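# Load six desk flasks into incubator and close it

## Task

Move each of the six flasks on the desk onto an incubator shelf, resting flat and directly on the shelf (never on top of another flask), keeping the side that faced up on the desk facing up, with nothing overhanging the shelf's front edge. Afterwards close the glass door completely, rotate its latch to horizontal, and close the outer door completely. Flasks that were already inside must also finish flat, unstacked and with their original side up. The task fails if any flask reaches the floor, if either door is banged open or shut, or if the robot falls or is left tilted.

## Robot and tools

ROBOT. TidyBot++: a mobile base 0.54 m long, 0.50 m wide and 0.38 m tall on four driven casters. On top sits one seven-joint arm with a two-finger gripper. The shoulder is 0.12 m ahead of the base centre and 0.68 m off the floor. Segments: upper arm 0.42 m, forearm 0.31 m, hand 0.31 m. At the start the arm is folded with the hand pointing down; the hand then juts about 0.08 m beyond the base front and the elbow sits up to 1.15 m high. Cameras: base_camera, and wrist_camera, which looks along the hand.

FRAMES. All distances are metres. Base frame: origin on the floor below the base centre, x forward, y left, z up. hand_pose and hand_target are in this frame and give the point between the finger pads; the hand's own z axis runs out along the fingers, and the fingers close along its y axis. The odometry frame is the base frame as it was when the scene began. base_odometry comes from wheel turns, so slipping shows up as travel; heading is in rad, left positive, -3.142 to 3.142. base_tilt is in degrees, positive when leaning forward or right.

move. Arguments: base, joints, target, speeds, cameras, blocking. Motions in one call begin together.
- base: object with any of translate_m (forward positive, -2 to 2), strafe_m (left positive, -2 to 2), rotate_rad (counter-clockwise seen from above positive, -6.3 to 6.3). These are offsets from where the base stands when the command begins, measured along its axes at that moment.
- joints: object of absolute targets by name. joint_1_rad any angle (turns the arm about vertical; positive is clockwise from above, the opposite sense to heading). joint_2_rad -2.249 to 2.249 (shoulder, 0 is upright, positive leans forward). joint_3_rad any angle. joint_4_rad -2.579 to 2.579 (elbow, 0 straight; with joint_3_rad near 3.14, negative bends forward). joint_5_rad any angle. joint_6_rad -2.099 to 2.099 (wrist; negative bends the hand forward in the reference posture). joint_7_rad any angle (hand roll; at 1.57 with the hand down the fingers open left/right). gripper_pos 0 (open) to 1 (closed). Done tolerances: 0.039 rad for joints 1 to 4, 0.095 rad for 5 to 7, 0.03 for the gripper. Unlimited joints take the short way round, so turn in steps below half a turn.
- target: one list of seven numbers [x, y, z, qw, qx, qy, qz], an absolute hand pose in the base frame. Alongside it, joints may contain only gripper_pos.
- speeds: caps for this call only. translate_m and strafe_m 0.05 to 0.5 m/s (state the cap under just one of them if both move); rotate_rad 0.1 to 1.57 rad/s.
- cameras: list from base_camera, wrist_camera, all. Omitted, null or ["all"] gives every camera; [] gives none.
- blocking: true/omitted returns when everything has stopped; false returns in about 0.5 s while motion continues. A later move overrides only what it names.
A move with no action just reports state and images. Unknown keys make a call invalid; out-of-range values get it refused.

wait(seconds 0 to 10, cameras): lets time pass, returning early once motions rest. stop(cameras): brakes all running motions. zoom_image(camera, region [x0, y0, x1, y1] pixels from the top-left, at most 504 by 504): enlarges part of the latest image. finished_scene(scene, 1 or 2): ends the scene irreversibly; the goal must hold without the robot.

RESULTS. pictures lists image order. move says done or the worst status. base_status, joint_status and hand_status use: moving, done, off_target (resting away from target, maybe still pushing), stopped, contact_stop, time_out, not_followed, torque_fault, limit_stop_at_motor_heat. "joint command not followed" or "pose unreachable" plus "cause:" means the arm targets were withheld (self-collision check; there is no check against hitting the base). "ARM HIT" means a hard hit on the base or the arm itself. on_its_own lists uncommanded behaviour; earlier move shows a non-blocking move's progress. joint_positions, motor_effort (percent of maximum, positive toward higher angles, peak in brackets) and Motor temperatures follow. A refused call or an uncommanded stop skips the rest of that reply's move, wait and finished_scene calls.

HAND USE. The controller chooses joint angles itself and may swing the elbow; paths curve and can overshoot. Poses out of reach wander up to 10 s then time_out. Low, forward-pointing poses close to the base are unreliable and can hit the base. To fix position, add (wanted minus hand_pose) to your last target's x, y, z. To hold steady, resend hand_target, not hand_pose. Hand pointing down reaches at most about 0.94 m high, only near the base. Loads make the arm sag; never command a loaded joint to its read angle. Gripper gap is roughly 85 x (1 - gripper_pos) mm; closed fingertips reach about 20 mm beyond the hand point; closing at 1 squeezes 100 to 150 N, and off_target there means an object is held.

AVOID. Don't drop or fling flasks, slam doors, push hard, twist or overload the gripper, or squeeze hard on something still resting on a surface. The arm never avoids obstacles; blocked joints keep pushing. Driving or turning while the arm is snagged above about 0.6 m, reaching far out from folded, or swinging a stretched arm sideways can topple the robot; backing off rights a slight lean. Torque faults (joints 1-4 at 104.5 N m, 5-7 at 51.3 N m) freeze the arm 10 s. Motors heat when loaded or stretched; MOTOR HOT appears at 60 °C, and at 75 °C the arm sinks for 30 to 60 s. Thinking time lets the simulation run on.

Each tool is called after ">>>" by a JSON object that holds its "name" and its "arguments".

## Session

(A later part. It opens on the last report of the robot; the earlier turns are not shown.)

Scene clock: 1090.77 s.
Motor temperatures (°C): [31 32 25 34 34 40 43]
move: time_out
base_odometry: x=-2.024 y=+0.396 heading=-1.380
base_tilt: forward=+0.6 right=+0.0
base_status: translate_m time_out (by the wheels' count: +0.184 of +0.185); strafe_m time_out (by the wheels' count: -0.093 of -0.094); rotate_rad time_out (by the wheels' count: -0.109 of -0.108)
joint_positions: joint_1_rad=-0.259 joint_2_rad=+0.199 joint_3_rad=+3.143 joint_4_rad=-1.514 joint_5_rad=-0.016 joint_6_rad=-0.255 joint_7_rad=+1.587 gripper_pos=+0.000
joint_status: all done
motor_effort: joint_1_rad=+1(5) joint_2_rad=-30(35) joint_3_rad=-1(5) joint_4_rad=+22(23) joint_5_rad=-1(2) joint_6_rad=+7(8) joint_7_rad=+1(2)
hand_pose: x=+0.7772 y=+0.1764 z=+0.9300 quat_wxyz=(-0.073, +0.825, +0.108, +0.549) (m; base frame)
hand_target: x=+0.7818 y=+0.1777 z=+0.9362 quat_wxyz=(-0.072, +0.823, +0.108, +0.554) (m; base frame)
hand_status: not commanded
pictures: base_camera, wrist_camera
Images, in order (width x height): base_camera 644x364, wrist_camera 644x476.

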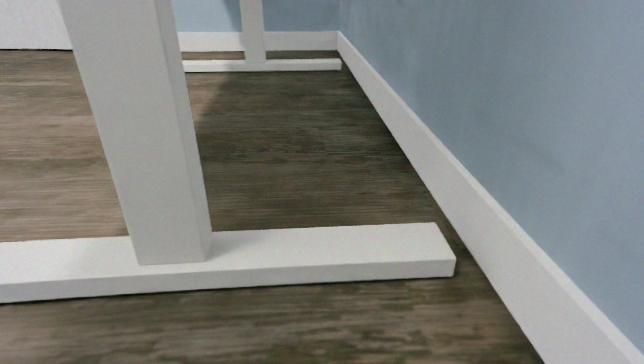

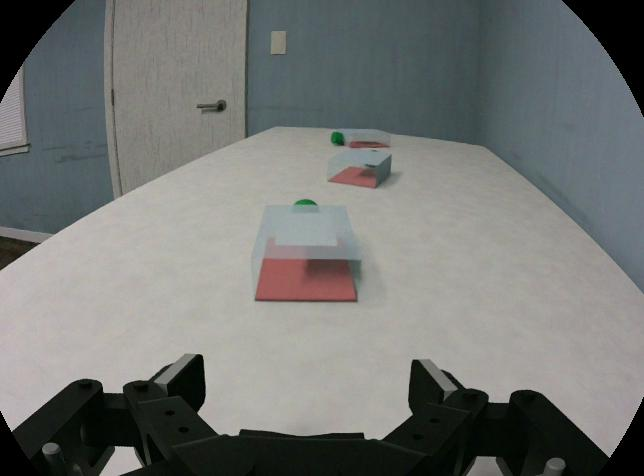

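>>> {"name": "move", "arguments": {"base": {"translate_m": 0.06, "strafe_m": 0.016}, "speeds": {"translate_m": 0.1}, "joints": {"joint_2_rad": 0.237, "joint_4_rad": -1.658, "joint_6_rad": -0.062}, "cameras": ["wrist_camera"]}}

Scene clock: 1098.67 s.
Motor temperatures (°C): [31 32 25 34 34 40 43]
move: done
base_odometry: x=-1.996 y=+0.339 heading=-1.380
base_tilt: forward=+0.6 right=+0.0
base_status: done
joint_positions: joint_1_rad=-0.259 joint_2_rad=+0.220 joint_3_rad=+3.143 joint_4_rad=-1.646 joint_5_rad=-0.016 joint_6_rad=-0.097 joint_7_rad=+1.587 gripper_pos=+0.000
joint_status: all done
motor_effort: joint_1_rad=+0(1) joint_2_rad=-29(34) joint_3_rad=+0(1) joint_4_rad=+20(23) joint_5_rad=-1(1) joint_6_rad=+7(9) joint_7_rad=+2(3)
hand_pose: x=+0.7763 y=+0.1753 z=+0.8821 quat_wxyz=(-0.072, +0.824, +0.107, +0.551) (m; base frame)
hand_target: x=+0.7808 y=+0.1774 z=+0.8734 quat_wxyz=(-0.072, +0.823, +0.108, +0.554) (m; base frame)
hand_status: not commanded
pictures: wrist_camera
Images, in order (width x height): wrist_camera 644x476.

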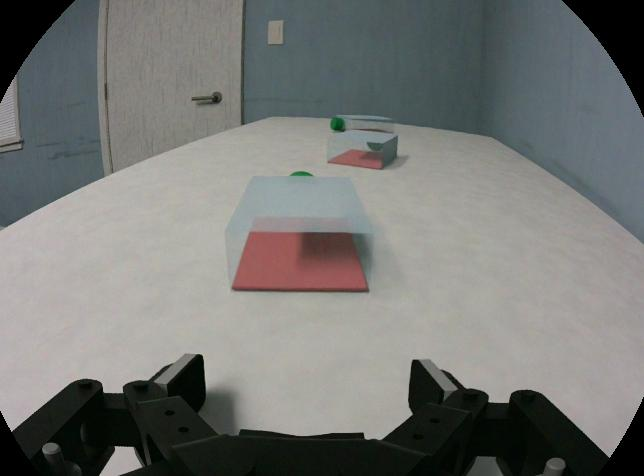

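>>> {"name": "move", "arguments": {"base": {"translate_m": 0.049, "strafe_m": 0.017}, "speeds": {"translate_m": 0.08}, "joints": {"joint_2_rad": 0.229, "joint_4_rad": -1.65, "joint_6_rad": -0.062}, "cameras": ["wrist_camera"]}}

Scene clock: 1103.07 s.
Motor temperatures (°C): [31 32 25 34 34 40 43]
move: done
base_odometry: x=-1.971 y=+0.294 heading=-1.380
base_tilt: forward=+0.6 right=+0.0
base_status: done
joint_positions: joint_1_rad=-0.259 joint_2_rad=+0.219 joint_3_rad=+3.143 joint_4_rad=-1.647 joint_5_rad=-0.016 joint_6_rad=-0.096 joint_7_rad=+1.587 gripper_pos=+0.000
joint_status: all done
motor_effort: joint_1_rad=+0(1) joint_2_rad=-30(33) joint_3_rad=-1(2) joint_4_rad=+20(22) joint_5_rad=-1(1) joint_6_rad=+7(9) joint_7_rad=+1(2)
hand_pose: x=+0.7761 y=+0.1753 z=+0.8822 quat_wxyz=(-0.072, +0.824, +0.107, +0.551) (m; base frame)
hand_target: x=+0.7809 y=+0.1775 z=+0.8836 quat_wxyz=(-0.073, +0.818, +0.107, +0.560) (m; base frame)
hand_status: not commanded
pictures: wrist_camera
Images, in order (width x height): wrist_camera 644x476.

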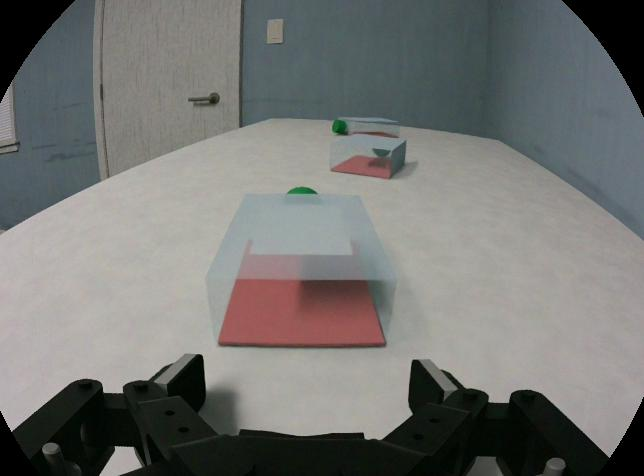

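>>> {"name": "move", "arguments": {"base": {"translate_m": 0.029, "strafe_m": 0.0105}, "speeds": {"translate_m": 0.06}, "cameras": ["wrist_camera"]}}

Scene clock: 1106.10 s.
Motor temperatures (°C): [31 32 25 34 34 40 43]
move: done
base_odometry: x=-1.955 y=+0.268 heading=-1.380
base_tilt: forward=+0.6 right=+0.0
base_status: done
joint_positions: joint_1_rad=-0.259 joint_2_rad=+0.219 joint_3_rad=+3.143 joint_4_rad=-1.648 joint_5_rad=-0.016 joint_6_rad=-0.095 joint_7_rad=+1.587 gripper_pos=+0.000
joint_status: not commanded
motor_effort: joint_1_rad=+0(1) joint_2_rad=-30(32) joint_3_rad=+0(2) joint_4_rad=+20(21) joint_5_rad=-1(1) joint_6_rad=+7(8) joint_7_rad=+1(2)
hand_pose: x=+0.7759 y=+0.1752 z=+0.8822 quat_wxyz=(-0.072, +0.824, +0.107, +0.551) (m; base frame)
hand_target: x=+0.7809 y=+0.1775 z=+0.8836 quat_wxyz=(-0.073, +0.818, +0.107, +0.560) (m; base frame)
hand_status: not commanded
pictures: wrist_camera
Images, in order (width x height): wrist_camera 644x476.

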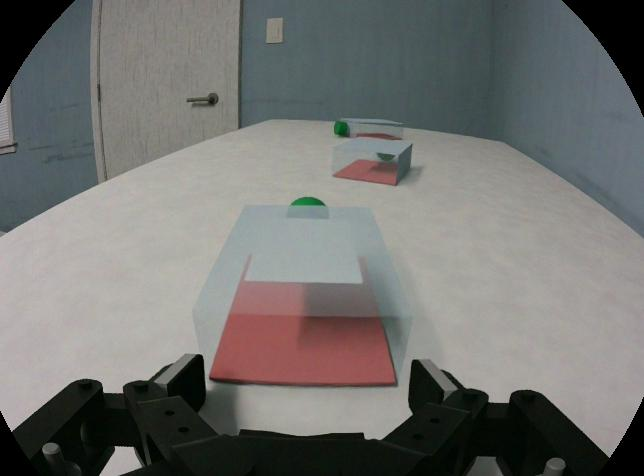

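>>> {"name": "move", "arguments": {"base": {"translate_m": -0.018, "strafe_m": -0.002}, "speeds": {"translate_m": 0.1}, "cameras": []}}

>>> {"name": "move", "arguments": {"base": {"strafe_m": 0.026, "rotate_rad": -0.025}, "cameras": ["wrist_camera"]}}

Scene clock: 1114.53 s.
Motor temperatures (°C): [31 32 25 34 34 40 43]
move: done
base_odometry: x=-1.960 y=+0.285 heading=-1.381
base_tilt: forward=+0.6 right=+0.0
base_status: done
joint_positions: joint_1_rad=-0.259 joint_2_rad=+0.216 joint_3_rad=+3.143 joint_4_rad=-1.653 joint_5_rad=-0.016 joint_6_rad=-0.093 joint_7_rad=+1.587 gripper_pos=+0.000
joint_status: not commanded
motor_effort: joint_1_rad=+0(1) joint_2_rad=-30(33) joint_3_rad=-1(2) joint_4_rad=+21(22) joint_5_rad=-1(1) joint_6_rad=+7(8) joint_7_rad=+1(2)
hand_pose: x=+0.7746 y=+0.1748 z=+0.8821 quat_wxyz=(-0.072, +0.824, +0.107, +0.552) (m; base frame)
hand_target: x=+0.7809 y=+0.1775 z=+0.8836 quat_wxyz=(-0.073, +0.818, +0.107, +0.560) (m; base frame)
hand_status: not commanded
pictures: none
No camera images: "cameras" was empty.

Scene clock: 1115.33 s.
Motor temperatures (°C): [31 32 25 34 34 40 43]
move: done
base_odometry: x=-1.935 y=+0.290 heading=-1.406
base_tilt: forward=+0.6 right=+0.0
base_status: done
joint_positions: joint_1_rad=-0.261 joint_2_rad=+0.216 joint_3_rad=+3.143 joint_4_rad=-1.653 joint_5_rad=-0.016 joint_6_rad=-0.093 joint_7_rad=+1.587 gripper_pos=+0.000
joint_status: not commanded
motor_effort: joint_1_rad=+0(4) joint_2_rad=-30(31) joint_3_rad=-1(4) joint_4_rad=+21(21) joint_5_rad=-1(1) joint_6_rad=+8(8) joint_7_rad=+1(2)
hand_pose: x=+0.7742 y=+0.1762 z=+0.8821 quat_wxyz=(-0.073, +0.824, +0.108, +0.552) (m; base frame)
hand_target: x=+0.7809 y=+0.1775 z=+0.8836 quat_wxyz=(-0.073, +0.818, +0.107, +0.560) (m; base frame)
hand_status: not commanded
pictures: wrist_camera
Images, in order (width x height): wrist_camera 644x476.

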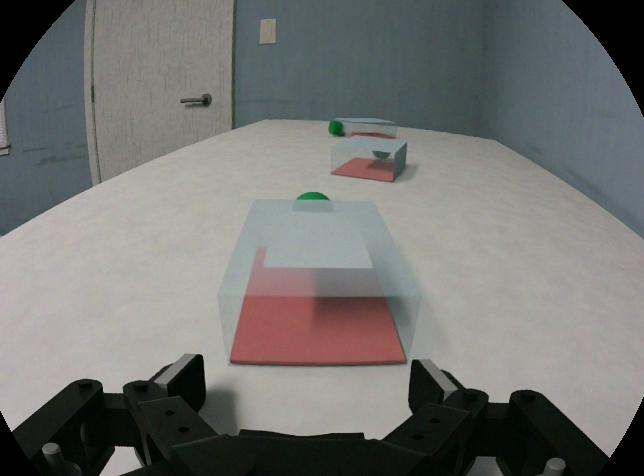

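>>> {"name": "move", "arguments": {"base": {"strafe_m": -0.006}, "cameras": ["wrist_camera"]}}

Scene clock: 1118.00 s.
Motor temperatures (°C): [31 32 25 34 34 40 43]
move: done
base_odometry: x=-1.941 y=+0.289 heading=-1.405
base_tilt: forward=+0.6 right=+0.0
base_status: done
joint_positions: joint_1_rad=-0.260 joint_2_rad=+0.216 joint_3_rad=+3.143 joint_4_rad=-1.653 joint_5_rad=-0.016 joint_6_rad=-0.092 joint_7_rad=+1.587 gripper_pos=+0.000
joint_status: not commanded
motor_effort: joint_1_rad=+1(3) joint_2_rad=-31(32) joint_3_rad=-1(3) joint_4_rad=+21(21) joint_5_rad=-1(1) joint_6_rad=+7(8) joint_7_rad=+1(2)
hand_pose: x=+0.7745 y=+0.1753 z=+0.8822 quat_wxyz=(-0.072, +0.824, +0.108, +0.552) (m; base frame)
hand_target: x=+0.7809 y=+0.1775 z=+0.8836 quat_wxyz=(-0.073, +0.818, +0.107, +0.560) (m; base frame)
hand_status: not commanded
pictures: wrist_camera
Images, in order (width x height): wrist_camera 644x476.

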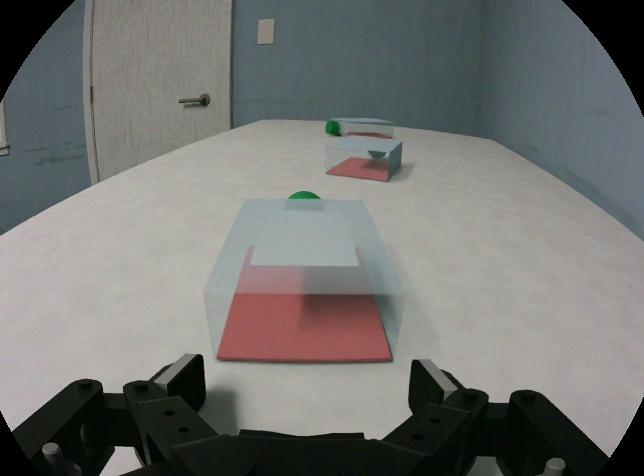

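>>> {"name": "move", "arguments": {"base": {"translate_m": 0.02, "strafe_m": 0.0075}, "speeds": {"translate_m": 0.06}, "cameras": ["wrist_camera"]}}

Scene clock: 1121.13 s.
Motor temperatures (°C): [31 32 25 34 34 40 43]
move: done
base_odometry: x=-1.930 y=+0.270 heading=-1.405
base_tilt: forward=+0.6 right=+0.0
base_status: done
joint_positions: joint_1_rad=-0.260 joint_2_rad=+0.216 joint_3_rad=+3.143 joint_4_rad=-1.653 joint_5_rad=-0.016 joint_6_rad=-0.091 joint_7_rad=+1.587 gripper_pos=+0.000
joint_status: not commanded
motor_effort: joint_1_rad=+1(1) joint_2_rad=-30(32) joint_3_rad=+0(1) joint_4_rad=+21(22) joint_5_rad=-1(1) joint_6_rad=+7(8) joint_7_rad=+1(2)
hand_pose: x=+0.7747 y=+0.1754 z=+0.8823 quat_wxyz=(-0.072, +0.824, +0.107, +0.552) (m; base frame)
hand_target: x=+0.7809 y=+0.1775 z=+0.8836 quat_wxyz=(-0.073, +0.818, +0.107, +0.560) (m; base frame)
hand_status: not commanded
pictures: wrist_camera
Images, in order (width x height): wrist_camera 644x476.

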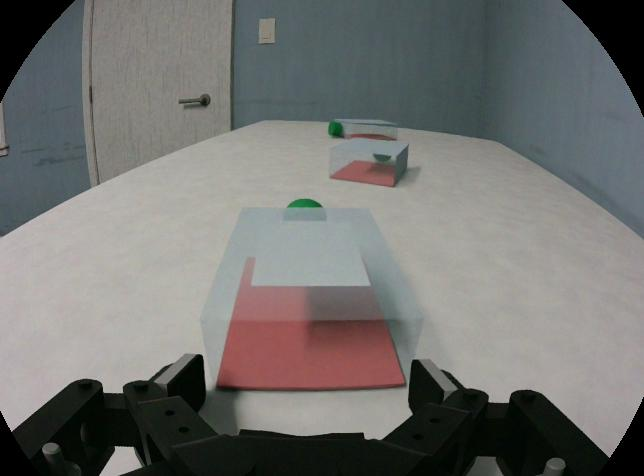

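>>> {"name": "move", "arguments": {"base": {"strafe_m": -0.0025, "rotate_rad": 0.0}, "cameras": ["wrist_camera"]}}

Scene clock: 1123.73 s.
Motor temperatures (°C): [31 32 25 34 34 40 43]
move: done
base_odometry: x=-1.932 y=+0.270 heading=-1.405
base_tilt: forward=+0.6 right=+0.0
base_status: done
joint_positions: joint_1_rad=-0.260 joint_2_rad=+0.216 joint_3_rad=+3.143 joint_4_rad=-1.653 joint_5_rad=-0.016 joint_6_rad=-0.091 joint_7_rad=+1.587 gripper_pos=+0.000
joint_status: not commanded
motor_effort: joint_1_rad=+0(4) joint_2_rad=-31(32) joint_3_rad=+0(3) joint_4_rad=+21(21) joint_5_rad=-1(1) joint_6_rad=+7(8) joint_7_rad=+1(2)
hand_pose: x=+0.7746 y=+0.1755 z=+0.8823 quat_wxyz=(-0.072, +0.824, +0.108, +0.552) (m; base frame)
hand_target: x=+0.7809 y=+0.1775 z=+0.8836 quat_wxyz=(-0.073, +0.818, +0.107, +0.560) (m; base frame)
hand_status: not commanded
pictures: wrist_camera
Images, in order (width x height): wrist_camera 644x476.

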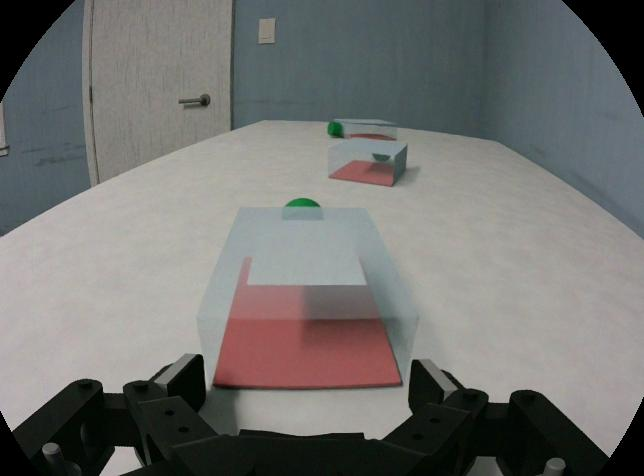

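>>> {"name": "move", "arguments": {"base": {"translate_m": 0.012, "strafe_m": -0.009, "rotate_rad": 0.015}, "speeds": {"translate_m": 0.06}, "cameras": ["wrist_camera"]}}

Scene clock: 1127.20 s.
Motor temperatures (°C): [31 32 25 34 34 40 43]
move: done
base_odometry: x=-1.939 y=+0.257 heading=-1.390
base_tilt: forward=+0.6 right=+0.0
base_status: done
joint_positions: joint_1_rad=-0.261 joint_2_rad=+0.216 joint_3_rad=+3.143 joint_4_rad=-1.653 joint_5_rad=-0.016 joint_6_rad=-0.091 joint_7_rad=+1.587 gripper_pos=+0.000
joint_status: not commanded
motor_effort: joint_1_rad=+0(3) joint_2_rad=-30(31) joint_3_rad=+0(3) joint_4_rad=+21(21) joint_5_rad=-1(1) joint_6_rad=+7(8) joint_7_rad=+1(2)
hand_pose: x=+0.7746 y=+0.1760 z=+0.8823 quat_wxyz=(-0.073, +0.823, +0.108, +0.552) (m; base frame)
hand_target: x=+0.7809 y=+0.1775 z=+0.8836 quat_wxyz=(-0.073, +0.818, +0.107, +0.560) (m; base frame)
hand_status: not commanded
pictures: wrist_camera
Images, in order (width x height): wrist_camera 644x476.

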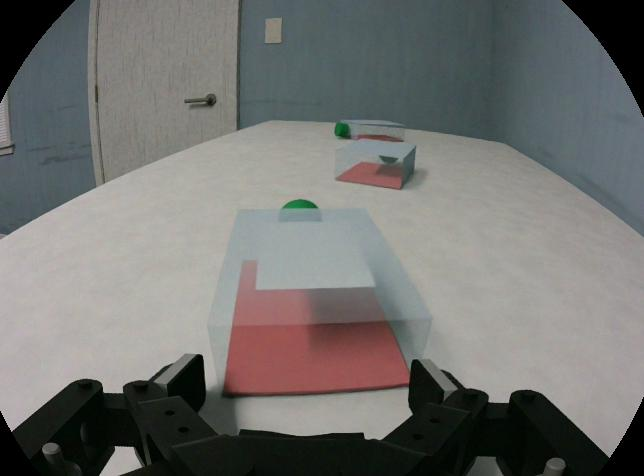

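>>> {"name": "move", "arguments": {"base": {"translate_m": -0.03, "strafe_m": -0.008}, "speeds": {"translate_m": 0.1}, "cameras": []}}

>>> {"name": "move", "arguments": {"base": {"strafe_m": -0.045, "rotate_rad": 0.05}, "cameras": ["wrist_camera"]}}

Scene clock: 1132.23 s.
Motor temperatures (°C): [31 32 25 34 34 40 43]
move: done
base_odometry: x=-1.952 y=+0.285 heading=-1.389
base_tilt: forward=+0.6 right=+0.0
base_status: done
joint_positions: joint_1_rad=-0.261 joint_2_rad=+0.216 joint_3_rad=+3.143 joint_4_rad=-1.654 joint_5_rad=-0.016 joint_6_rad=-0.089 joint_7_rad=+1.587 gripper_pos=+0.000
joint_status: not commanded
motor_effort: joint_1_rad=+0(1) joint_2_rad=-30(32) joint_3_rad=-1(2) joint_4_rad=+21(22) joint_5_rad=-1(1) joint_6_rad=+7(8) joint_7_rad=+2(2)
hand_pose: x=+0.7744 y=+0.1759 z=+0.8821 quat_wxyz=(-0.073, +0.823, +0.108, +0.553) (m; base frame)
hand_target: x=+0.7809 y=+0.1775 z=+0.8836 quat_wxyz=(-0.073, +0.818, +0.107, +0.560) (m; base frame)
hand_status: not commanded
pictures: none
No camera images: "cameras" was empty.

Scene clock: 1134.57 s.
Motor temperatures (°C): [31 32 25 34 34 40 43]
move: time_out
base_odometry: x=-1.995 y=+0.277 heading=-1.339
base_tilt: forward=+0.6 right=+0.0
base_status: strafe_m time_out (by the wheels' count: -0.043 of -0.045); rotate_rad time_out (by the wheels' count: +0.051 of +0.050)
joint_positions: joint_1_rad=-0.257 joint_2_rad=+0.216 joint_3_rad=+3.142 joint_4_rad=-1.655 joint_5_rad=-0.016 joint_6_rad=-0.089 joint_7_rad=+1.587 gripper_pos=+0.000
joint_status: not commanded
motor_effort: joint_1_rad=+0(4) joint_2_rad=-30(33) joint_3_rad=-2(3) joint_4_rad=+21(22) joint_5_rad=-1(1) joint_6_rad=+7(8) joint_7_rad=+1(2)
hand_pose: x=+0.7750 y=+0.1738 z=+0.8822 quat_wxyz=(-0.072, +0.823, +0.106, +0.553) (m; base frame)
hand_target: x=+0.7809 y=+0.1775 z=+0.8836 quat_wxyz=(-0.073, +0.818, +0.107, +0.560) (m; base frame)
hand_status: not commanded
pictures: wrist_camera
Images, in order (width x height): wrist_camera 644x476.

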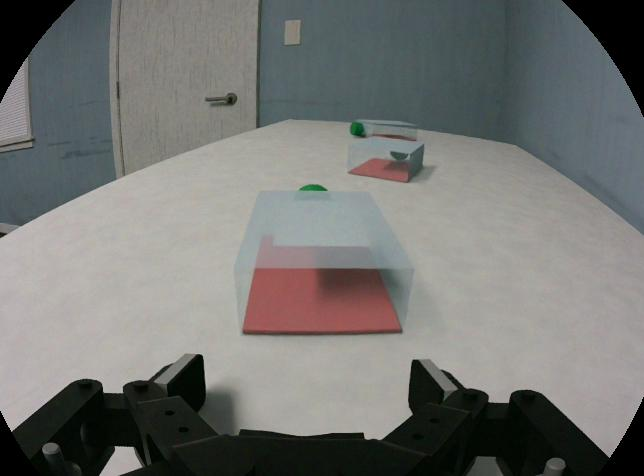

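>>> {"name": "move", "arguments": {"base": {"translate_m": 0.02, "strafe_m": 0.005}, "speeds": {"translate_m": 0.06}, "joints": {"joint_1_rad": -0.247}, "cameras": ["wrist_camera"]}}

Scene clock: 1140.00 s.
Motor temperatures (°C): [31 32 25 34 34 40 43]
move: done
base_odometry: x=-1.986 y=+0.258 heading=-1.339
base_tilt: forward=+0.6 right=+0.0
base_status: done
joint_positions: joint_1_rad=-0.252 joint_2_rad=+0.216 joint_3_rad=+3.142 joint_4_rad=-1.655 joint_5_rad=-0.016 joint_6_rad=-0.088 joint_7_rad=+1.587 gripper_pos=+0.000
joint_status: all done
motor_effort: joint_1_rad=+0(1) joint_2_rad=-30(31) joint_3_rad=-1(1) joint_4_rad=+21(22) joint_5_rad=-1(1) joint_6_rad=+7(8) joint_7_rad=+1(2)
hand_pose: x=+0.7757 y=+0.1710 z=+0.8823 quat_wxyz=(-0.071, +0.824, +0.105, +0.553) (m; base frame)
hand_target: x=+0.7831 y=+0.1689 z=+0.8836 quat_wxyz=(-0.070, +0.819, +0.102, +0.561) (m; base frame)
hand_status: not commanded
pictures: wrist_camera
Images, in order (width x height): wrist_camera 644x476.

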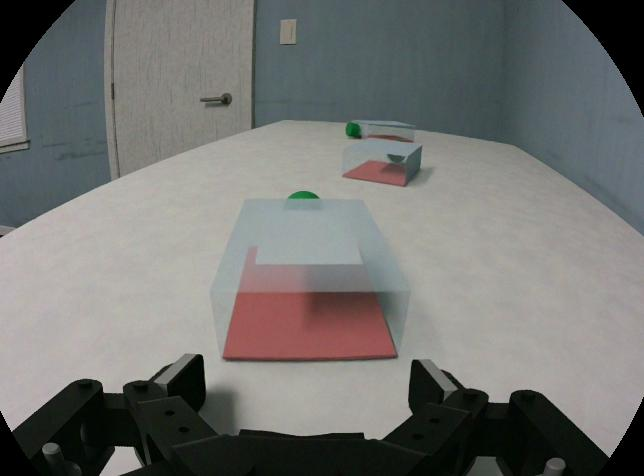

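>>> {"name": "move", "arguments": {"base": {"strafe_m": -0.016, "rotate_rad": 0.02}, "cameras": ["wrist_camera"]}}

Scene clock: 1144.60 s.
Motor temperatures (°C): [31 32 25 34 34 40 43]
move: time_out
base_odometry: x=-1.997 y=+0.258 heading=-1.320
base_tilt: forward=+0.6 right=+0.0
base_status: strafe_m time_out (by the wheels' count: -0.012 of -0.016); rotate_rad time_out (by the wheels' count: +0.019 of +0.020)
joint_positions: joint_1_rad=-0.249 joint_2_rad=+0.216 joint_3_rad=+3.143 joint_4_rad=-1.655 joint_5_rad=-0.016 joint_6_rad=-0.088 joint_7_rad=+1.587 gripper_pos=+0.000
joint_status: not commanded
motor_effort: joint_1_rad=+0(7) joint_2_rad=-30(34) joint_3_rad=-1(5) joint_4_rad=+21(22) joint_5_rad=-1(1) joint_6_rad=+7(8) joint_7_rad=+1(2)
hand_pose: x=+0.7766 y=+0.1680 z=+0.8822 quat_wxyz=(-0.069, +0.824, +0.103, +0.553) (m; base frame)
hand_target: x=+0.7831 y=+0.1689 z=+0.8836 quat_wxyz=(-0.070, +0.819, +0.102, +0.561) (m; base frame)
hand_status: not commanded
pictures: wrist_camera
Images, in order (width x height): wrist_camera 644x476.

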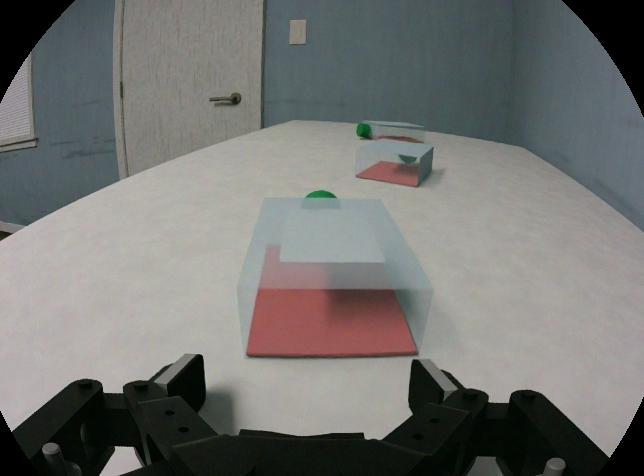

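>>> {"name": "move", "arguments": {"base": {"strafe_m": 0.03, "rotate_rad": -0.06}, "joints": {"joint_1_rad": -0.31}, "cameras": []}}

>>> {"name": "move", "arguments": {"base": {"strafe_m": -0.034}, "cameras": ["wrist_camera"]}}

Scene clock: 1149.97 s.
Motor temperatures (°C): [31 32 25 34 34 40 43]
move: done
base_odometry: x=-1.968 y=+0.265 heading=-1.380
base_tilt: forward=+0.5 right=+0.0
base_status: done
joint_positions: joint_1_rad=-0.305 joint_2_rad=+0.216 joint_3_rad=+3.142 joint_4_rad=-1.655 joint_5_rad=-0.016 joint_6_rad=-0.088 joint_7_rad=+1.587 gripper_pos=+0.000
joint_status: all done
motor_effort: joint_1_rad=+0(4) joint_2_rad=-30(32) joint_3_rad=+0(4) joint_4_rad=+21(21) joint_5_rad=-1(1) joint_6_rad=+7(8) joint_7_rad=+1(2)
hand_pose: x=+0.7661 y=+0.2049 z=+0.8822 quat_wxyz=(-0.085, +0.820, +0.126, +0.551) (m; base frame)
hand_target: x=+0.7712 y=+0.2103 z=+0.8836 quat_wxyz=(-0.087, +0.815, +0.127, +0.558) (m; base frame)
hand_status: not commanded
pictures: none
No camera images: "cameras" was empty.

Scene clock: 1152.23 s.
Motor temperatures (°C): [31 32 25 34 34 40 43]
move: time_out
base_odometry: x=-1.997 y=+0.261 heading=-1.370
base_tilt: forward=+0.6 right=+0.0
base_status: strafe_m time_out (by the wheels' count: -0.029 of -0.034)
joint_positions: joint_1_rad=-0.305 joint_2_rad=+0.216 joint_3_rad=+3.146 joint_4_rad=-1.655 joint_5_rad=-0.016 joint_6_rad=-0.087 joint_7_rad=+1.587 gripper_pos=+0.000
joint_status: not commanded
motor_effort: joint_1_rad=+0(13) joint_2_rad=-30(32) joint_3_rad=+0(11) joint_4_rad=+21(22) joint_5_rad=-1(1) joint_6_rad=+7(8) joint_7_rad=+1(2)
hand_pose: x=+0.7666 y=+0.2028 z=+0.8823 quat_wxyz=(-0.084, +0.821, +0.125, +0.551) (m; base frame)
hand_target: x=+0.7712 y=+0.2103 z=+0.8836 quat_wxyz=(-0.087, +0.815, +0.127, +0.558) (m; base frame)
hand_status: not commanded
pictures: wrist_camera
Images, in order (width x height): wrist_camera 644x476.

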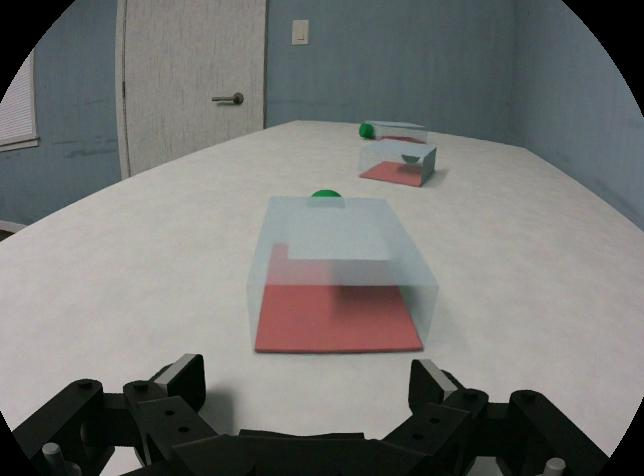

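>>> {"name": "move", "arguments": {"base": {"translate_m": -0.06, "strafe_m": 0.02}, "joints": {"joint_1_rad": -0.15, "gripper_pos": 1.0}, "cameras": ["wrist_camera"]}}

Scene clock: 1160.00 s.
Motor temperatures (°C): [31 32 25 34 34 40 43]
move: done
base_odometry: x=-1.990 y=+0.324 heading=-1.370
base_tilt: forward=+0.6 right=+0.0
base_status: done
joint_positions: joint_1_rad=-0.158 joint_2_rad=+0.213 joint_3_rad=+3.146 joint_4_rad=-1.653 joint_5_rad=-0.016 joint_6_rad=-0.083 joint_7_rad=+1.587 gripper_pos=+0.999
joint_status: all done
motor_effort: joint_1_rad=+0(3) joint_2_rad=-30(31) joint_3_rad=-2(2) joint_4_rad=+20(21) joint_5_rad=-1(1) joint_6_rad=+7(8) joint_7_rad=+1(2)
hand_pose: x=+0.7898 y=+0.1054 z=+0.8867 quat_wxyz=(-0.043, +0.825, +0.064, +0.560) (m; base frame)
hand_target: x=+0.7964 y=+0.1037 z=+0.8836 quat_wxyz=(-0.042, +0.823, +0.062, +0.563) (m; base frame)
hand_status: not commanded
pictures: wrist_camera
Images, in order (width x height): wrist_camera 644x476.

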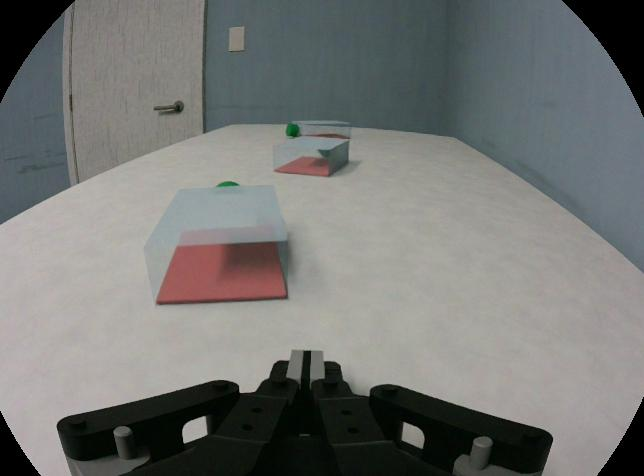

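>>> {"name": "move", "arguments": {"base": {"translate_m": 0.08, "strafe_m": 0.012}, "speeds": {"translate_m": 0.1}, "cameras": []}}

>>> {"name": "move", "arguments": {"joints": {"joint_1_rad": -0.2}, "cameras": ["wrist_camera"]}}

>>> {"name": "move", "arguments": {"joints": {"joint_1_rad": -0.235}, "cameras": ["wrist_camera"]}}

Scene clock: 1165.83 s.
Motor temperatures (°C): [31 32 25 34 34 40 43]
move: done
base_odometry: x=-1.962 y=+0.248 heading=-1.370
base_tilt: forward=+0.6 right=+0.0
base_status: done
joint_positions: joint_1_rad=-0.157 joint_2_rad=+0.213 joint_3_rad=+3.146 joint_4_rad=-1.653 joint_5_rad=-0.016 joint_6_rad=-0.083 joint_7_rad=+1.587 gripper_pos=+0.999
joint_status: not commanded
motor_effort: joint_1_rad=+0(1) joint_2_rad=-28(30) joint_3_rad=-1(1) joint_4_rad=+20(22) joint_5_rad=-1(1) joint_6_rad=+7(8) joint_7_rad=+1(2)
hand_pose: x=+0.7898 y=+0.1053 z=+0.8870 quat_wxyz=(-0.043, +0.825, +0.064, +0.560) (m; base frame)
hand_target: x=+0.7964 y=+0.1037 z=+0.8836 quat_wxyz=(-0.042, +0.823, +0.062, +0.563) (m; base frame)
hand_status: not commanded
pictures: none
No camera images: "cameras" was empty.

Scene clock: 1166.60 s.
Motor temperatures (°C): [31 32 25 34 34 40 43]
move: done
base_odometry: x=-1.962 y=+0.248 heading=-1.370
base_tilt: forward=+0.6 right=+0.0
base_status: not commanded
joint_positions: joint_1_rad=-0.190 joint_2_rad=+0.213 joint_3_rad=+3.146 joint_4_rad=-1.653 joint_5_rad=-0.016 joint_6_rad=-0.083 joint_7_rad=+1.587 gripper_pos=+0.999
joint_status: all done
motor_effort: joint_1_rad=+0(3) joint_2_rad=-29(29) joint_3_rad=-1(3) joint_4_rad=+20(20) joint_5_rad=-1(1) joint_6_rad=+7(7) joint_7_rad=+1(2)
hand_pose: x=+0.7860 y=+0.1269 z=+0.8870 quat_wxyz=(-0.052, +0.824, +0.077, +0.559) (m; base frame)
hand_target: x=+0.7903 y=+0.1375 z=+0.8836 quat_wxyz=(-0.056, +0.821, +0.082, +0.562) (m; base frame)
hand_status: not commanded
pictures: wrist_camera
Images, in order (width x height): wrist_camera 644x476.

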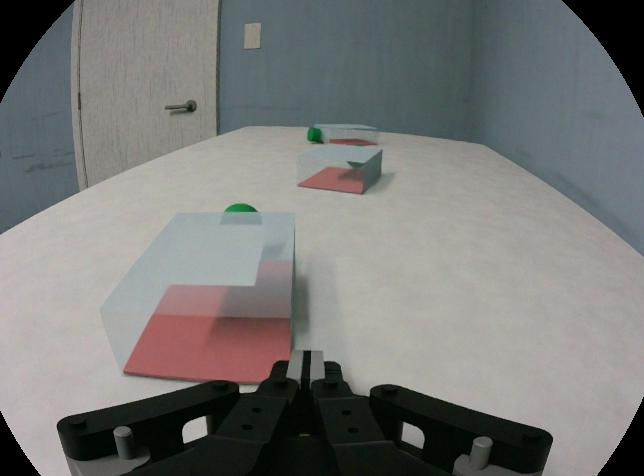

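Scene clock: 1167.33 s.
Motor temperatures (°C): [31 32 25 34 34 40 43]
move: done
base_odometry: x=-1.962 y=+0.248 heading=-1.370
base_tilt: forward=+0.6 right=+0.0
base_status: not commanded
joint_positions: joint_1_rad=-0.222 joint_2_rad=+0.213 joint_3_rad=+3.146 joint_4_rad=-1.653 joint_5_rad=-0.016 joint_6_rad=-0.083 joint_7_rad=+1.587 gripper_pos=+0.999
joint_status: all done
motor_effort: joint_1_rad=+0(2) joint_2_rad=-29(29) joint_3_rad=-1(3) joint_4_rad=+19(20) joint_5_rad=-1(1) joint_6_rad=+6(7) joint_7_rad=+1(2)
hand_pose: x=+0.7816 y=+0.1484 z=+0.8870 quat_wxyz=(-0.061, +0.822, +0.090, +0.558) (m; base frame)
hand_target: x=+0.7851 y=+0.1609 z=+0.8836 quat_wxyz=(-0.066, +0.819, +0.097, +0.561) (m; base frame)
hand_status: not commanded
pictures: wrist_camera
Images, in order (width x height): wrist_camera 644x476.

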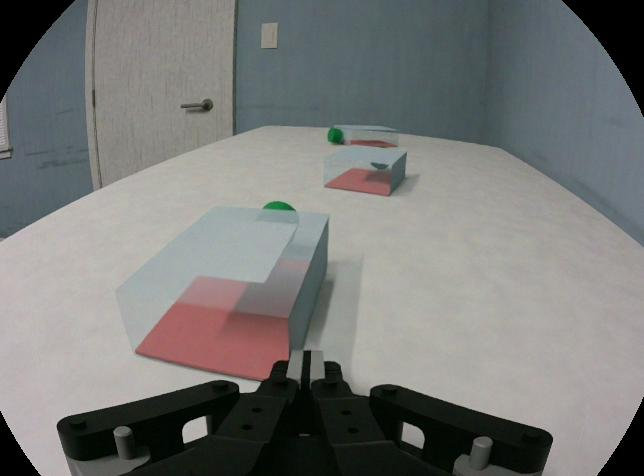

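>>> {"name": "move", "arguments": {"base": {"translate_m": -0.2}, "speeds": {"translate_m": 0.15}, "cameras": []}}

>>> {"name": "move", "arguments": {"base": {"strafe_m": 0.2}, "joints": {"joint_1_rad": 0.0, "joint_3_rad": 3.1416, "gripper_pos": 0.0}, "cameras": ["wrist_camera"]}}

Scene clock: 1175.07 s.
Motor temperatures (°C): [31 32 25 34 34 40 43]
move: done
base_odometry: x=-2.002 y=+0.444 heading=-1.370
base_tilt: forward=+0.5 right=+0.1
base_status: done
joint_positions: joint_1_rad=-0.225 joint_2_rad=+0.213 joint_3_rad=+3.146 joint_4_rad=-1.653 joint_5_rad=-0.016 joint_6_rad=-0.082 joint_7_rad=+1.587 gripper_pos=+0.999
joint_status: not commanded
motor_effort: joint_1_rad=+0(2) joint_2_rad=-29(31) joint_3_rad=-1(2) joint_4_rad=+20(21) joint_5_rad=-1(1) joint_6_rad=+8(8) joint_7_rad=+1(2)
hand_pose: x=+0.7814 y=+0.1502 z=+0.8867 quat_wxyz=(-0.062, +0.822, +0.091, +0.558) (m; base frame)
hand_target: x=+0.7851 y=+0.1609 z=+0.8836 quat_wxyz=(-0.066, +0.819, +0.097, +0.561) (m; base frame)
hand_status: not commanded
pictures: none
No camera images: "cameras" was empty.

Scene clock: 1176.83 s.
Motor temperatures (°C): [31 32 25 34 34 40 43]
move: done
base_odometry: x=-1.806 y=+0.484 heading=-1.369
base_tilt: forward=+0.6 right=+0.0
base_status: done
joint_positions: joint_1_rad=-0.011 joint_2_rad=+0.214 joint_3_rad=+3.146 joint_4_rad=-1.653 joint_5_rad=-0.016 joint_6_rad=-0.082 joint_7_rad=+1.587 gripper_pos=+0.000
joint_status: all done
motor_effort: joint_1_rad=+0(4) joint_2_rad=-31(31) joint_3_rad=+0(3) joint_4_rad=+21(21) joint_5_rad=-1(1) joint_6_rad=+7(8) joint_7_rad=+1(2)
hand_pose: x=+0.7984 y=+0.0063 z=+0.8860 quat_wxyz=(-0.002, +0.828, +0.003, +0.561) (m; base frame)
hand_target: x=+0.8043 y=+0.0014 z=+0.8836 quat_wxyz=(+0.000, +0.825, +0.000, +0.565) (m; base frame)
hand_status: not commanded
pictures: wrist_camera
Images, in order (width x height): wrist_camera 644x476.

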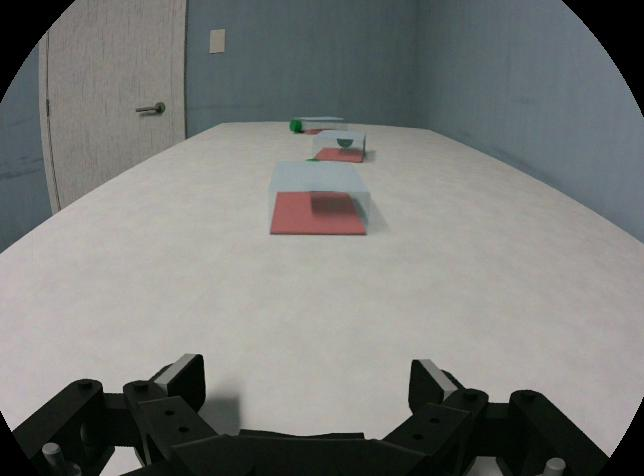

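>>> {"name": "move", "arguments": {"base": {"translate_m": 0.14, "strafe_m": -0.01}, "speeds": {"translate_m": 0.12}, "cameras": ["wrist_camera"]}}

Scene clock: 1180.77 s.
Motor temperatures (°C): [31 32 25 34 34 40 43]
move: done
base_odometry: x=-1.787 y=+0.345 heading=-1.369
base_tilt: forward=+0.6 right=+0.0
base_status: done
joint_positions: joint_1_rad=-0.011 joint_2_rad=+0.219 joint_3_rad=+3.146 joint_4_rad=-1.653 joint_5_rad=-0.016 joint_6_rad=-0.082 joint_7_rad=+1.587 gripper_pos=+0.000
joint_status: not commanded
motor_effort: joint_1_rad=+0(1) joint_2_rad=-31(33) joint_3_rad=+0(2) joint_4_rad=+21(22) joint_5_rad=-1(1) joint_6_rad=+8(8) joint_7_rad=+1(2)
hand_pose: x=+0.7994 y=+0.0061 z=+0.8824 quat_wxyz=(-0.002, +0.829, +0.003, +0.559) (m; base frame)
hand_target: x=+0.8043 y=+0.0014 z=+0.8836 quat_wxyz=(+0.000, +0.825, +0.000, +0.565) (m; base frame)
hand_status: not commanded
pictures: wrist_camera
Images, in order (width x height): wrist_camera 644x476.

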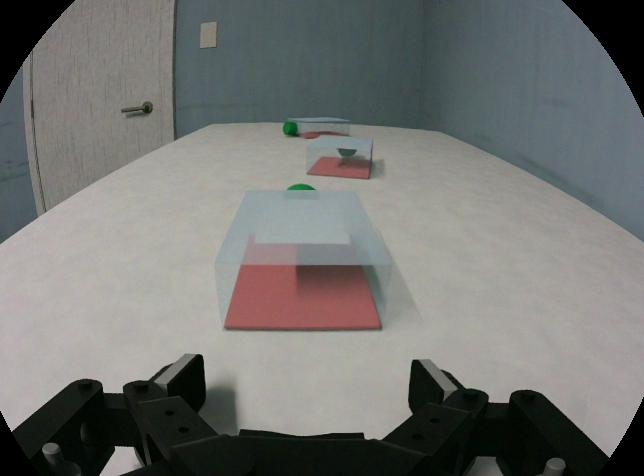

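>>> {"name": "move", "arguments": {"base": {"translate_m": 0.035, "strafe_m": 0.003}, "speeds": {"translate_m": 0.06}, "cameras": ["wrist_camera"]}}

Scene clock: 1183.67 s.
Motor temperatures (°C): [31 32 25 34 34 40 43]
move: done
base_odometry: x=-1.778 y=+0.311 heading=-1.369
base_tilt: forward=+0.6 right=+0.0
base_status: done
joint_positions: joint_1_rad=-0.010 joint_2_rad=+0.219 joint_3_rad=+3.146 joint_4_rad=-1.653 joint_5_rad=-0.016 joint_6_rad=-0.082 joint_7_rad=+1.587 gripper_pos=+0.000
joint_status: not commanded
motor_effort: joint_1_rad=+0(2) joint_2_rad=-31(33) joint_3_rad=-1(2) joint_4_rad=+21(21) joint_5_rad=-1(1) joint_6_rad=+8(8) joint_7_rad=+2(2)
hand_pose: x=+0.7993 y=+0.0056 z=+0.8827 quat_wxyz=(-0.002, +0.829, +0.003, +0.559) (m; base frame)
hand_target: x=+0.8043 y=+0.0014 z=+0.8836 quat_wxyz=(+0.000, +0.825, +0.000, +0.565) (m; base frame)
hand_status: not commanded
pictures: wrist_camera
Images, in order (width x height): wrist_camera 644x476.

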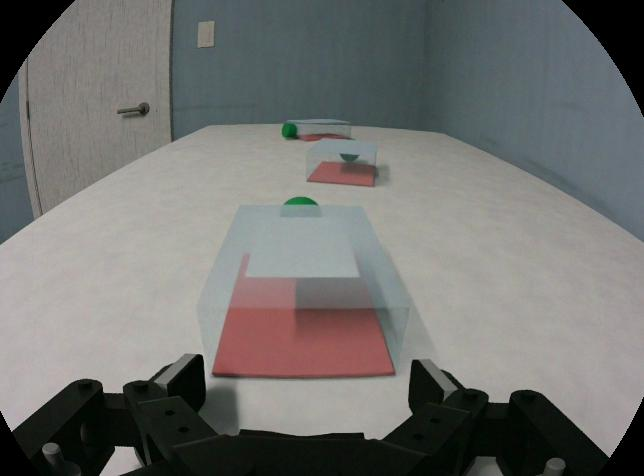

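>>> {"name": "move", "arguments": {"base": {"translate_m": 0.015, "strafe_m": 0.003}, "speeds": {"translate_m": 0.06}, "cameras": ["wrist_camera"]}}

Scene clock: 1186.63 s.
Motor temperatures (°C): [31 32 25 34 34 40 43]
move: done
base_odometry: x=-1.772 y=+0.297 heading=-1.370
base_tilt: forward=+0.6 right=+0.0
base_status: done
joint_positions: joint_1_rad=-0.010 joint_2_rad=+0.220 joint_3_rad=+3.146 joint_4_rad=-1.653 joint_5_rad=-0.016 joint_6_rad=-0.082 joint_7_rad=+1.587 gripper_pos=+0.000
joint_status: not commanded
motor_effort: joint_1_rad=+0(2) joint_2_rad=-30(32) joint_3_rad=+0(1) joint_4_rad=+21(22) joint_5_rad=-1(1) joint_6_rad=+7(8) joint_7_rad=+1(2)
hand_pose: x=+0.7995 y=+0.0054 z=+0.8823 quat_wxyz=(-0.002, +0.829, +0.003, +0.559) (m; base frame)
hand_target: x=+0.8043 y=+0.0014 z=+0.8836 quat_wxyz=(+0.000, +0.825, +0.000, +0.565) (m; base frame)
hand_status: not commanded
pictures: wrist_camera
Images, in order (width x height): wrist_camera 644x476.

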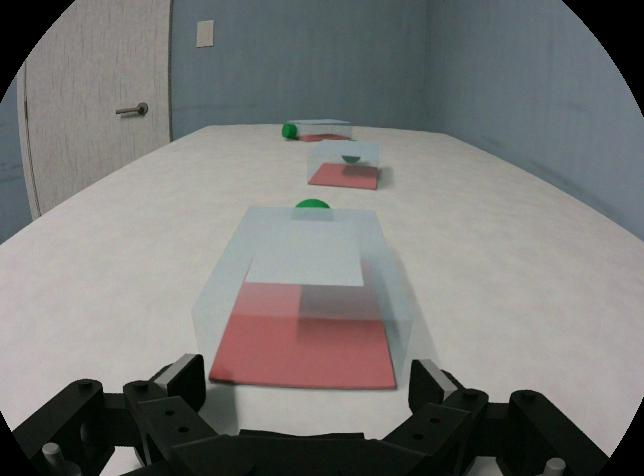

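>>> {"name": "move", "arguments": {"base": {"translate_m": -0.025}, "speeds": {"translate_m": 0.1}, "cameras": []}}

>>> {"name": "move", "arguments": {"base": {"strafe_m": 0.031, "rotate_rad": -0.035}, "cameras": ["wrist_camera"]}}

Scene clock: 1191.20 s.
Motor temperatures (°C): [31 32 25 34 34 40 43]
move: done
base_odometry: x=-1.777 y=+0.321 heading=-1.370
base_tilt: forward=+0.6 right=+0.0
base_status: done
joint_positions: joint_1_rad=-0.009 joint_2_rad=+0.216 joint_3_rad=+3.146 joint_4_rad=-1.656 joint_5_rad=-0.016 joint_6_rad=-0.082 joint_7_rad=+1.587 gripper_pos=+0.000
joint_status: not commanded
motor_effort: joint_1_rad=+0(1) joint_2_rad=-30(32) joint_3_rad=+0(1) joint_4_rad=+21(22) joint_5_rad=-1(1) joint_6_rad=+8(8) joint_7_rad=+1(2)
hand_pose: x=+0.7983 y=+0.0053 z=+0.8835 quat_wxyz=(-0.002, +0.829, +0.003, +0.560) (m; base frame)
hand_target: x=+0.8043 y=+0.0014 z=+0.8836 quat_wxyz=(+0.000, +0.825, +0.000, +0.565) (m; base frame)
hand_status: not commanded
pictures: none
No camera images: "cameras" was empty.

Scene clock: 1192.07 s.
Motor temperatures (°C): [31 32 25 34 34 40 43]
move: done
base_odometry: x=-1.746 y=+0.327 heading=-1.405
base_tilt: forward=+0.6 right=+0.0
base_status: done
joint_positions: joint_1_rad=-0.004 joint_2_rad=+0.216 joint_3_rad=+3.146 joint_4_rad=-1.656 joint_5_rad=-0.016 joint_6_rad=-0.082 joint_7_rad=+1.587 gripper_pos=+0.000
joint_status: not commanded
motor_effort: joint_1_rad=+0(3) joint_2_rad=-31(31) joint_3_rad=+0(3) joint_4_rad=+21(21) joint_5_rad=-1(1) joint_6_rad=+7(8) joint_7_rad=+1(2)
hand_pose: x=+0.7983 y=+0.0017 z=+0.8835 quat_wxyz=(+0.000, +0.829, +0.000, +0.560) (m; base frame)
hand_target: x=+0.8043 y=+0.0014 z=+0.8836 quat_wxyz=(+0.000, +0.825, +0.000, +0.565) (m; base frame)
hand_status: not commanded
pictures: wrist_camera
Images, in order (width x height): wrist_camera 644x476.

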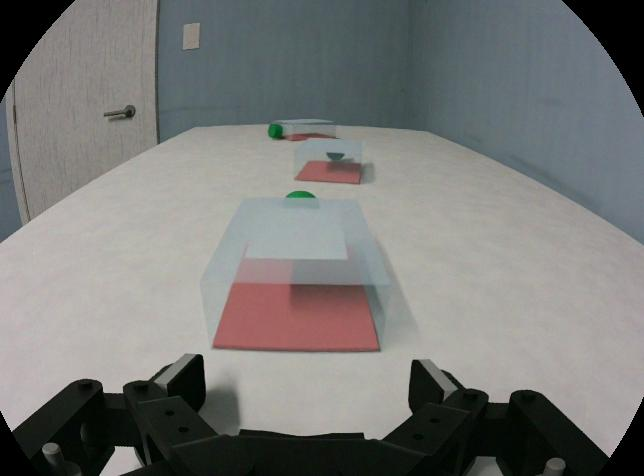

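>>> {"name": "move", "arguments": {"base": {"strafe_m": 0.006}, "cameras": ["wrist_camera"]}}

Scene clock: 1195.63 s.
Motor temperatures (°C): [31 32 25 34 34 40 43]
move: done
base_odometry: x=-1.740 y=+0.328 heading=-1.405
base_tilt: forward=+0.6 right=+0.0
base_status: done
joint_positions: joint_1_rad=-0.003 joint_2_rad=+0.216 joint_3_rad=+3.146 joint_4_rad=-1.656 joint_5_rad=-0.016 joint_6_rad=-0.082 joint_7_rad=+1.587 gripper_pos=+0.000
joint_status: not commanded
motor_effort: joint_1_rad=+0(3) joint_2_rad=-30(32) joint_3_rad=-1(3) joint_4_rad=+21(21) joint_5_rad=-1(1) joint_6_rad=+8(8) joint_7_rad=+2(2)
hand_pose: x=+0.7983 y=+0.0011 z=+0.8835 quat_wxyz=(+0.000, +0.829, +0.000, +0.560) (m; base frame)
hand_target: x=+0.8043 y=+0.0014 z=+0.8836 quat_wxyz=(+0.000, +0.825, +0.000, +0.565) (m; base frame)
hand_status: not commanded
pictures: wrist_camera
Images, in order (width x height): wrist_camera 644x476.

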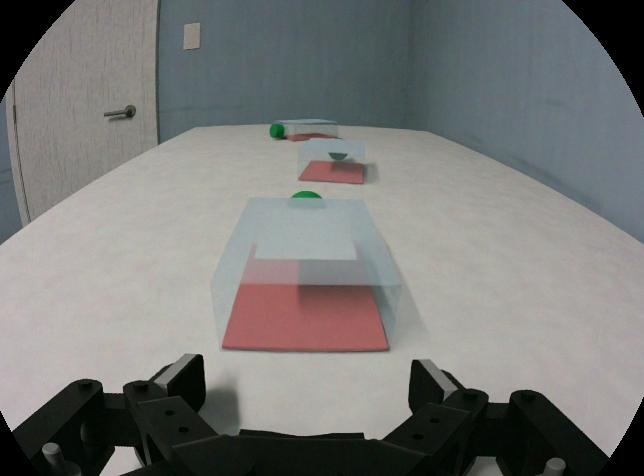

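>>> {"name": "move", "arguments": {"base": {"translate_m": 0.025, "strafe_m": 0.002}, "speeds": {"translate_m": 0.06}, "cameras": ["wrist_camera"]}}

Scene clock: 1204.20 s.
Motor temperatures (°C): [31 32 25 34 34 40 43]
move: done
base_odometry: x=-1.734 y=+0.304 heading=-1.405
base_tilt: forward=+0.6 right=+0.0
base_status: done
joint_positions: joint_1_rad=-0.003 joint_2_rad=+0.217 joint_3_rad=+3.146 joint_4_rad=-1.656 joint_5_rad=-0.016 joint_6_rad=-0.082 joint_7_rad=+1.587 gripper_pos=+0.000
joint_status: not commanded
motor_effort: joint_1_rad=+1(1) joint_2_rad=-30(33) joint_3_rad=+0(2) joint_4_rad=+21(22) joint_5_rad=-1(1) joint_6_rad=+7(8) joint_7_rad=+2(2)
hand_pose: x=+0.7985 y=+0.0011 z=+0.8826 quat_wxyz=(+0.000, +0.829, +0.000, +0.559) (m; base frame)
hand_target: x=+0.8043 y=+0.0014 z=+0.8836 quat_wxyz=(+0.000, +0.825, +0.000, +0.565) (m; base frame)
hand_status: not commanded
pictures: wrist_camera
Images, in order (width x height): wrist_camera 644x476.

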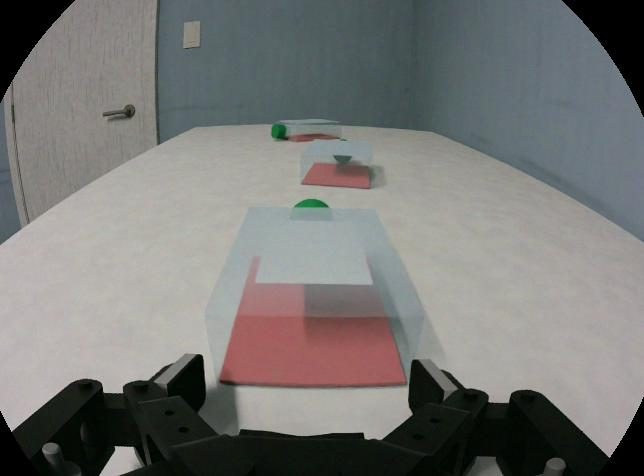

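>>> {"name": "move", "arguments": {"base": {"strafe_m": -0.003}, "cameras": ["wrist_camera"]}}

Scene clock: 1208.37 s.
Motor temperatures (°C): [31 32 25 34 34 40 43]
move: done
base_odometry: x=-1.737 y=+0.303 heading=-1.405
base_tilt: forward=+0.6 right=+0.0
base_status: done
joint_positions: joint_1_rad=-0.002 joint_2_rad=+0.217 joint_3_rad=+3.146 joint_4_rad=-1.656 joint_5_rad=-0.016 joint_6_rad=-0.082 joint_7_rad=+1.587 gripper_pos=+0.000
joint_status: not commanded
motor_effort: joint_1_rad=+0(4) joint_2_rad=-30(32) joint_3_rad=-1(4) joint_4_rad=+21(21) joint_5_rad=-1(1) joint_6_rad=+8(8) joint_7_rad=+1(1)
hand_pose: x=+0.7985 y=+0.0007 z=+0.8826 quat_wxyz=(+0.000, +0.829, +0.000, +0.559) (m; base frame)
hand_target: x=+0.8043 y=+0.0014 z=+0.8836 quat_wxyz=(+0.000, +0.825, +0.000, +0.565) (m; base frame)
hand_status: not commanded
pictures: wrist_camera
Images, in order (width x height): wrist_camera 644x476.

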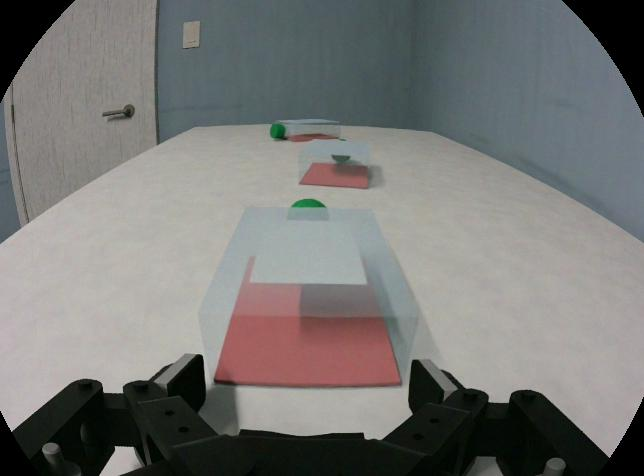

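>>> {"name": "move", "arguments": {"base": {"translate_m": 0.025}, "speeds": {"translate_m": 0.06}, "cameras": ["wrist_camera"]}}

Scene clock: 1211.30 s.
Motor temperatures (°C): [31 32 25 34 34 40 43]
move: done
base_odometry: x=-1.733 y=+0.279 heading=-1.405
base_tilt: forward=+0.6 right=+0.1
base_status: done
joint_positions: joint_1_rad=-0.002 joint_2_rad=+0.218 joint_3_rad=+3.146 joint_4_rad=-1.656 joint_5_rad=-0.016 joint_6_rad=-0.082 joint_7_rad=+1.587 gripper_pos=+0.000
joint_status: not commanded
motor_effort: joint_1_rad=+0(1) joint_2_rad=-30(33) joint_3_rad=+0(1) joint_4_rad=+21(22) joint_5_rad=-1(1) joint_6_rad=+8(8) joint_7_rad=+1(2)
hand_pose: x=+0.7986 y=+0.0007 z=+0.8823 quat_wxyz=(+0.000, +0.829, +0.000, +0.559) (m; base frame)
hand_target: x=+0.8043 y=+0.0014 z=+0.8836 quat_wxyz=(+0.000, +0.825, +0.000, +0.565) (m; base frame)
hand_status: not commanded
pictures: wrist_camera
Images, in order (width x height): wrist_camera 644x476.

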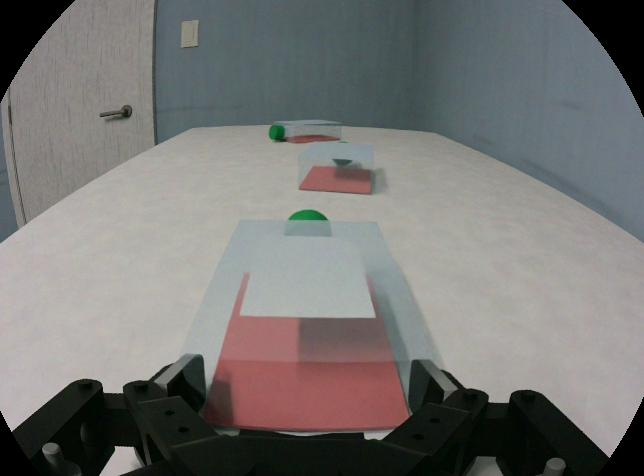

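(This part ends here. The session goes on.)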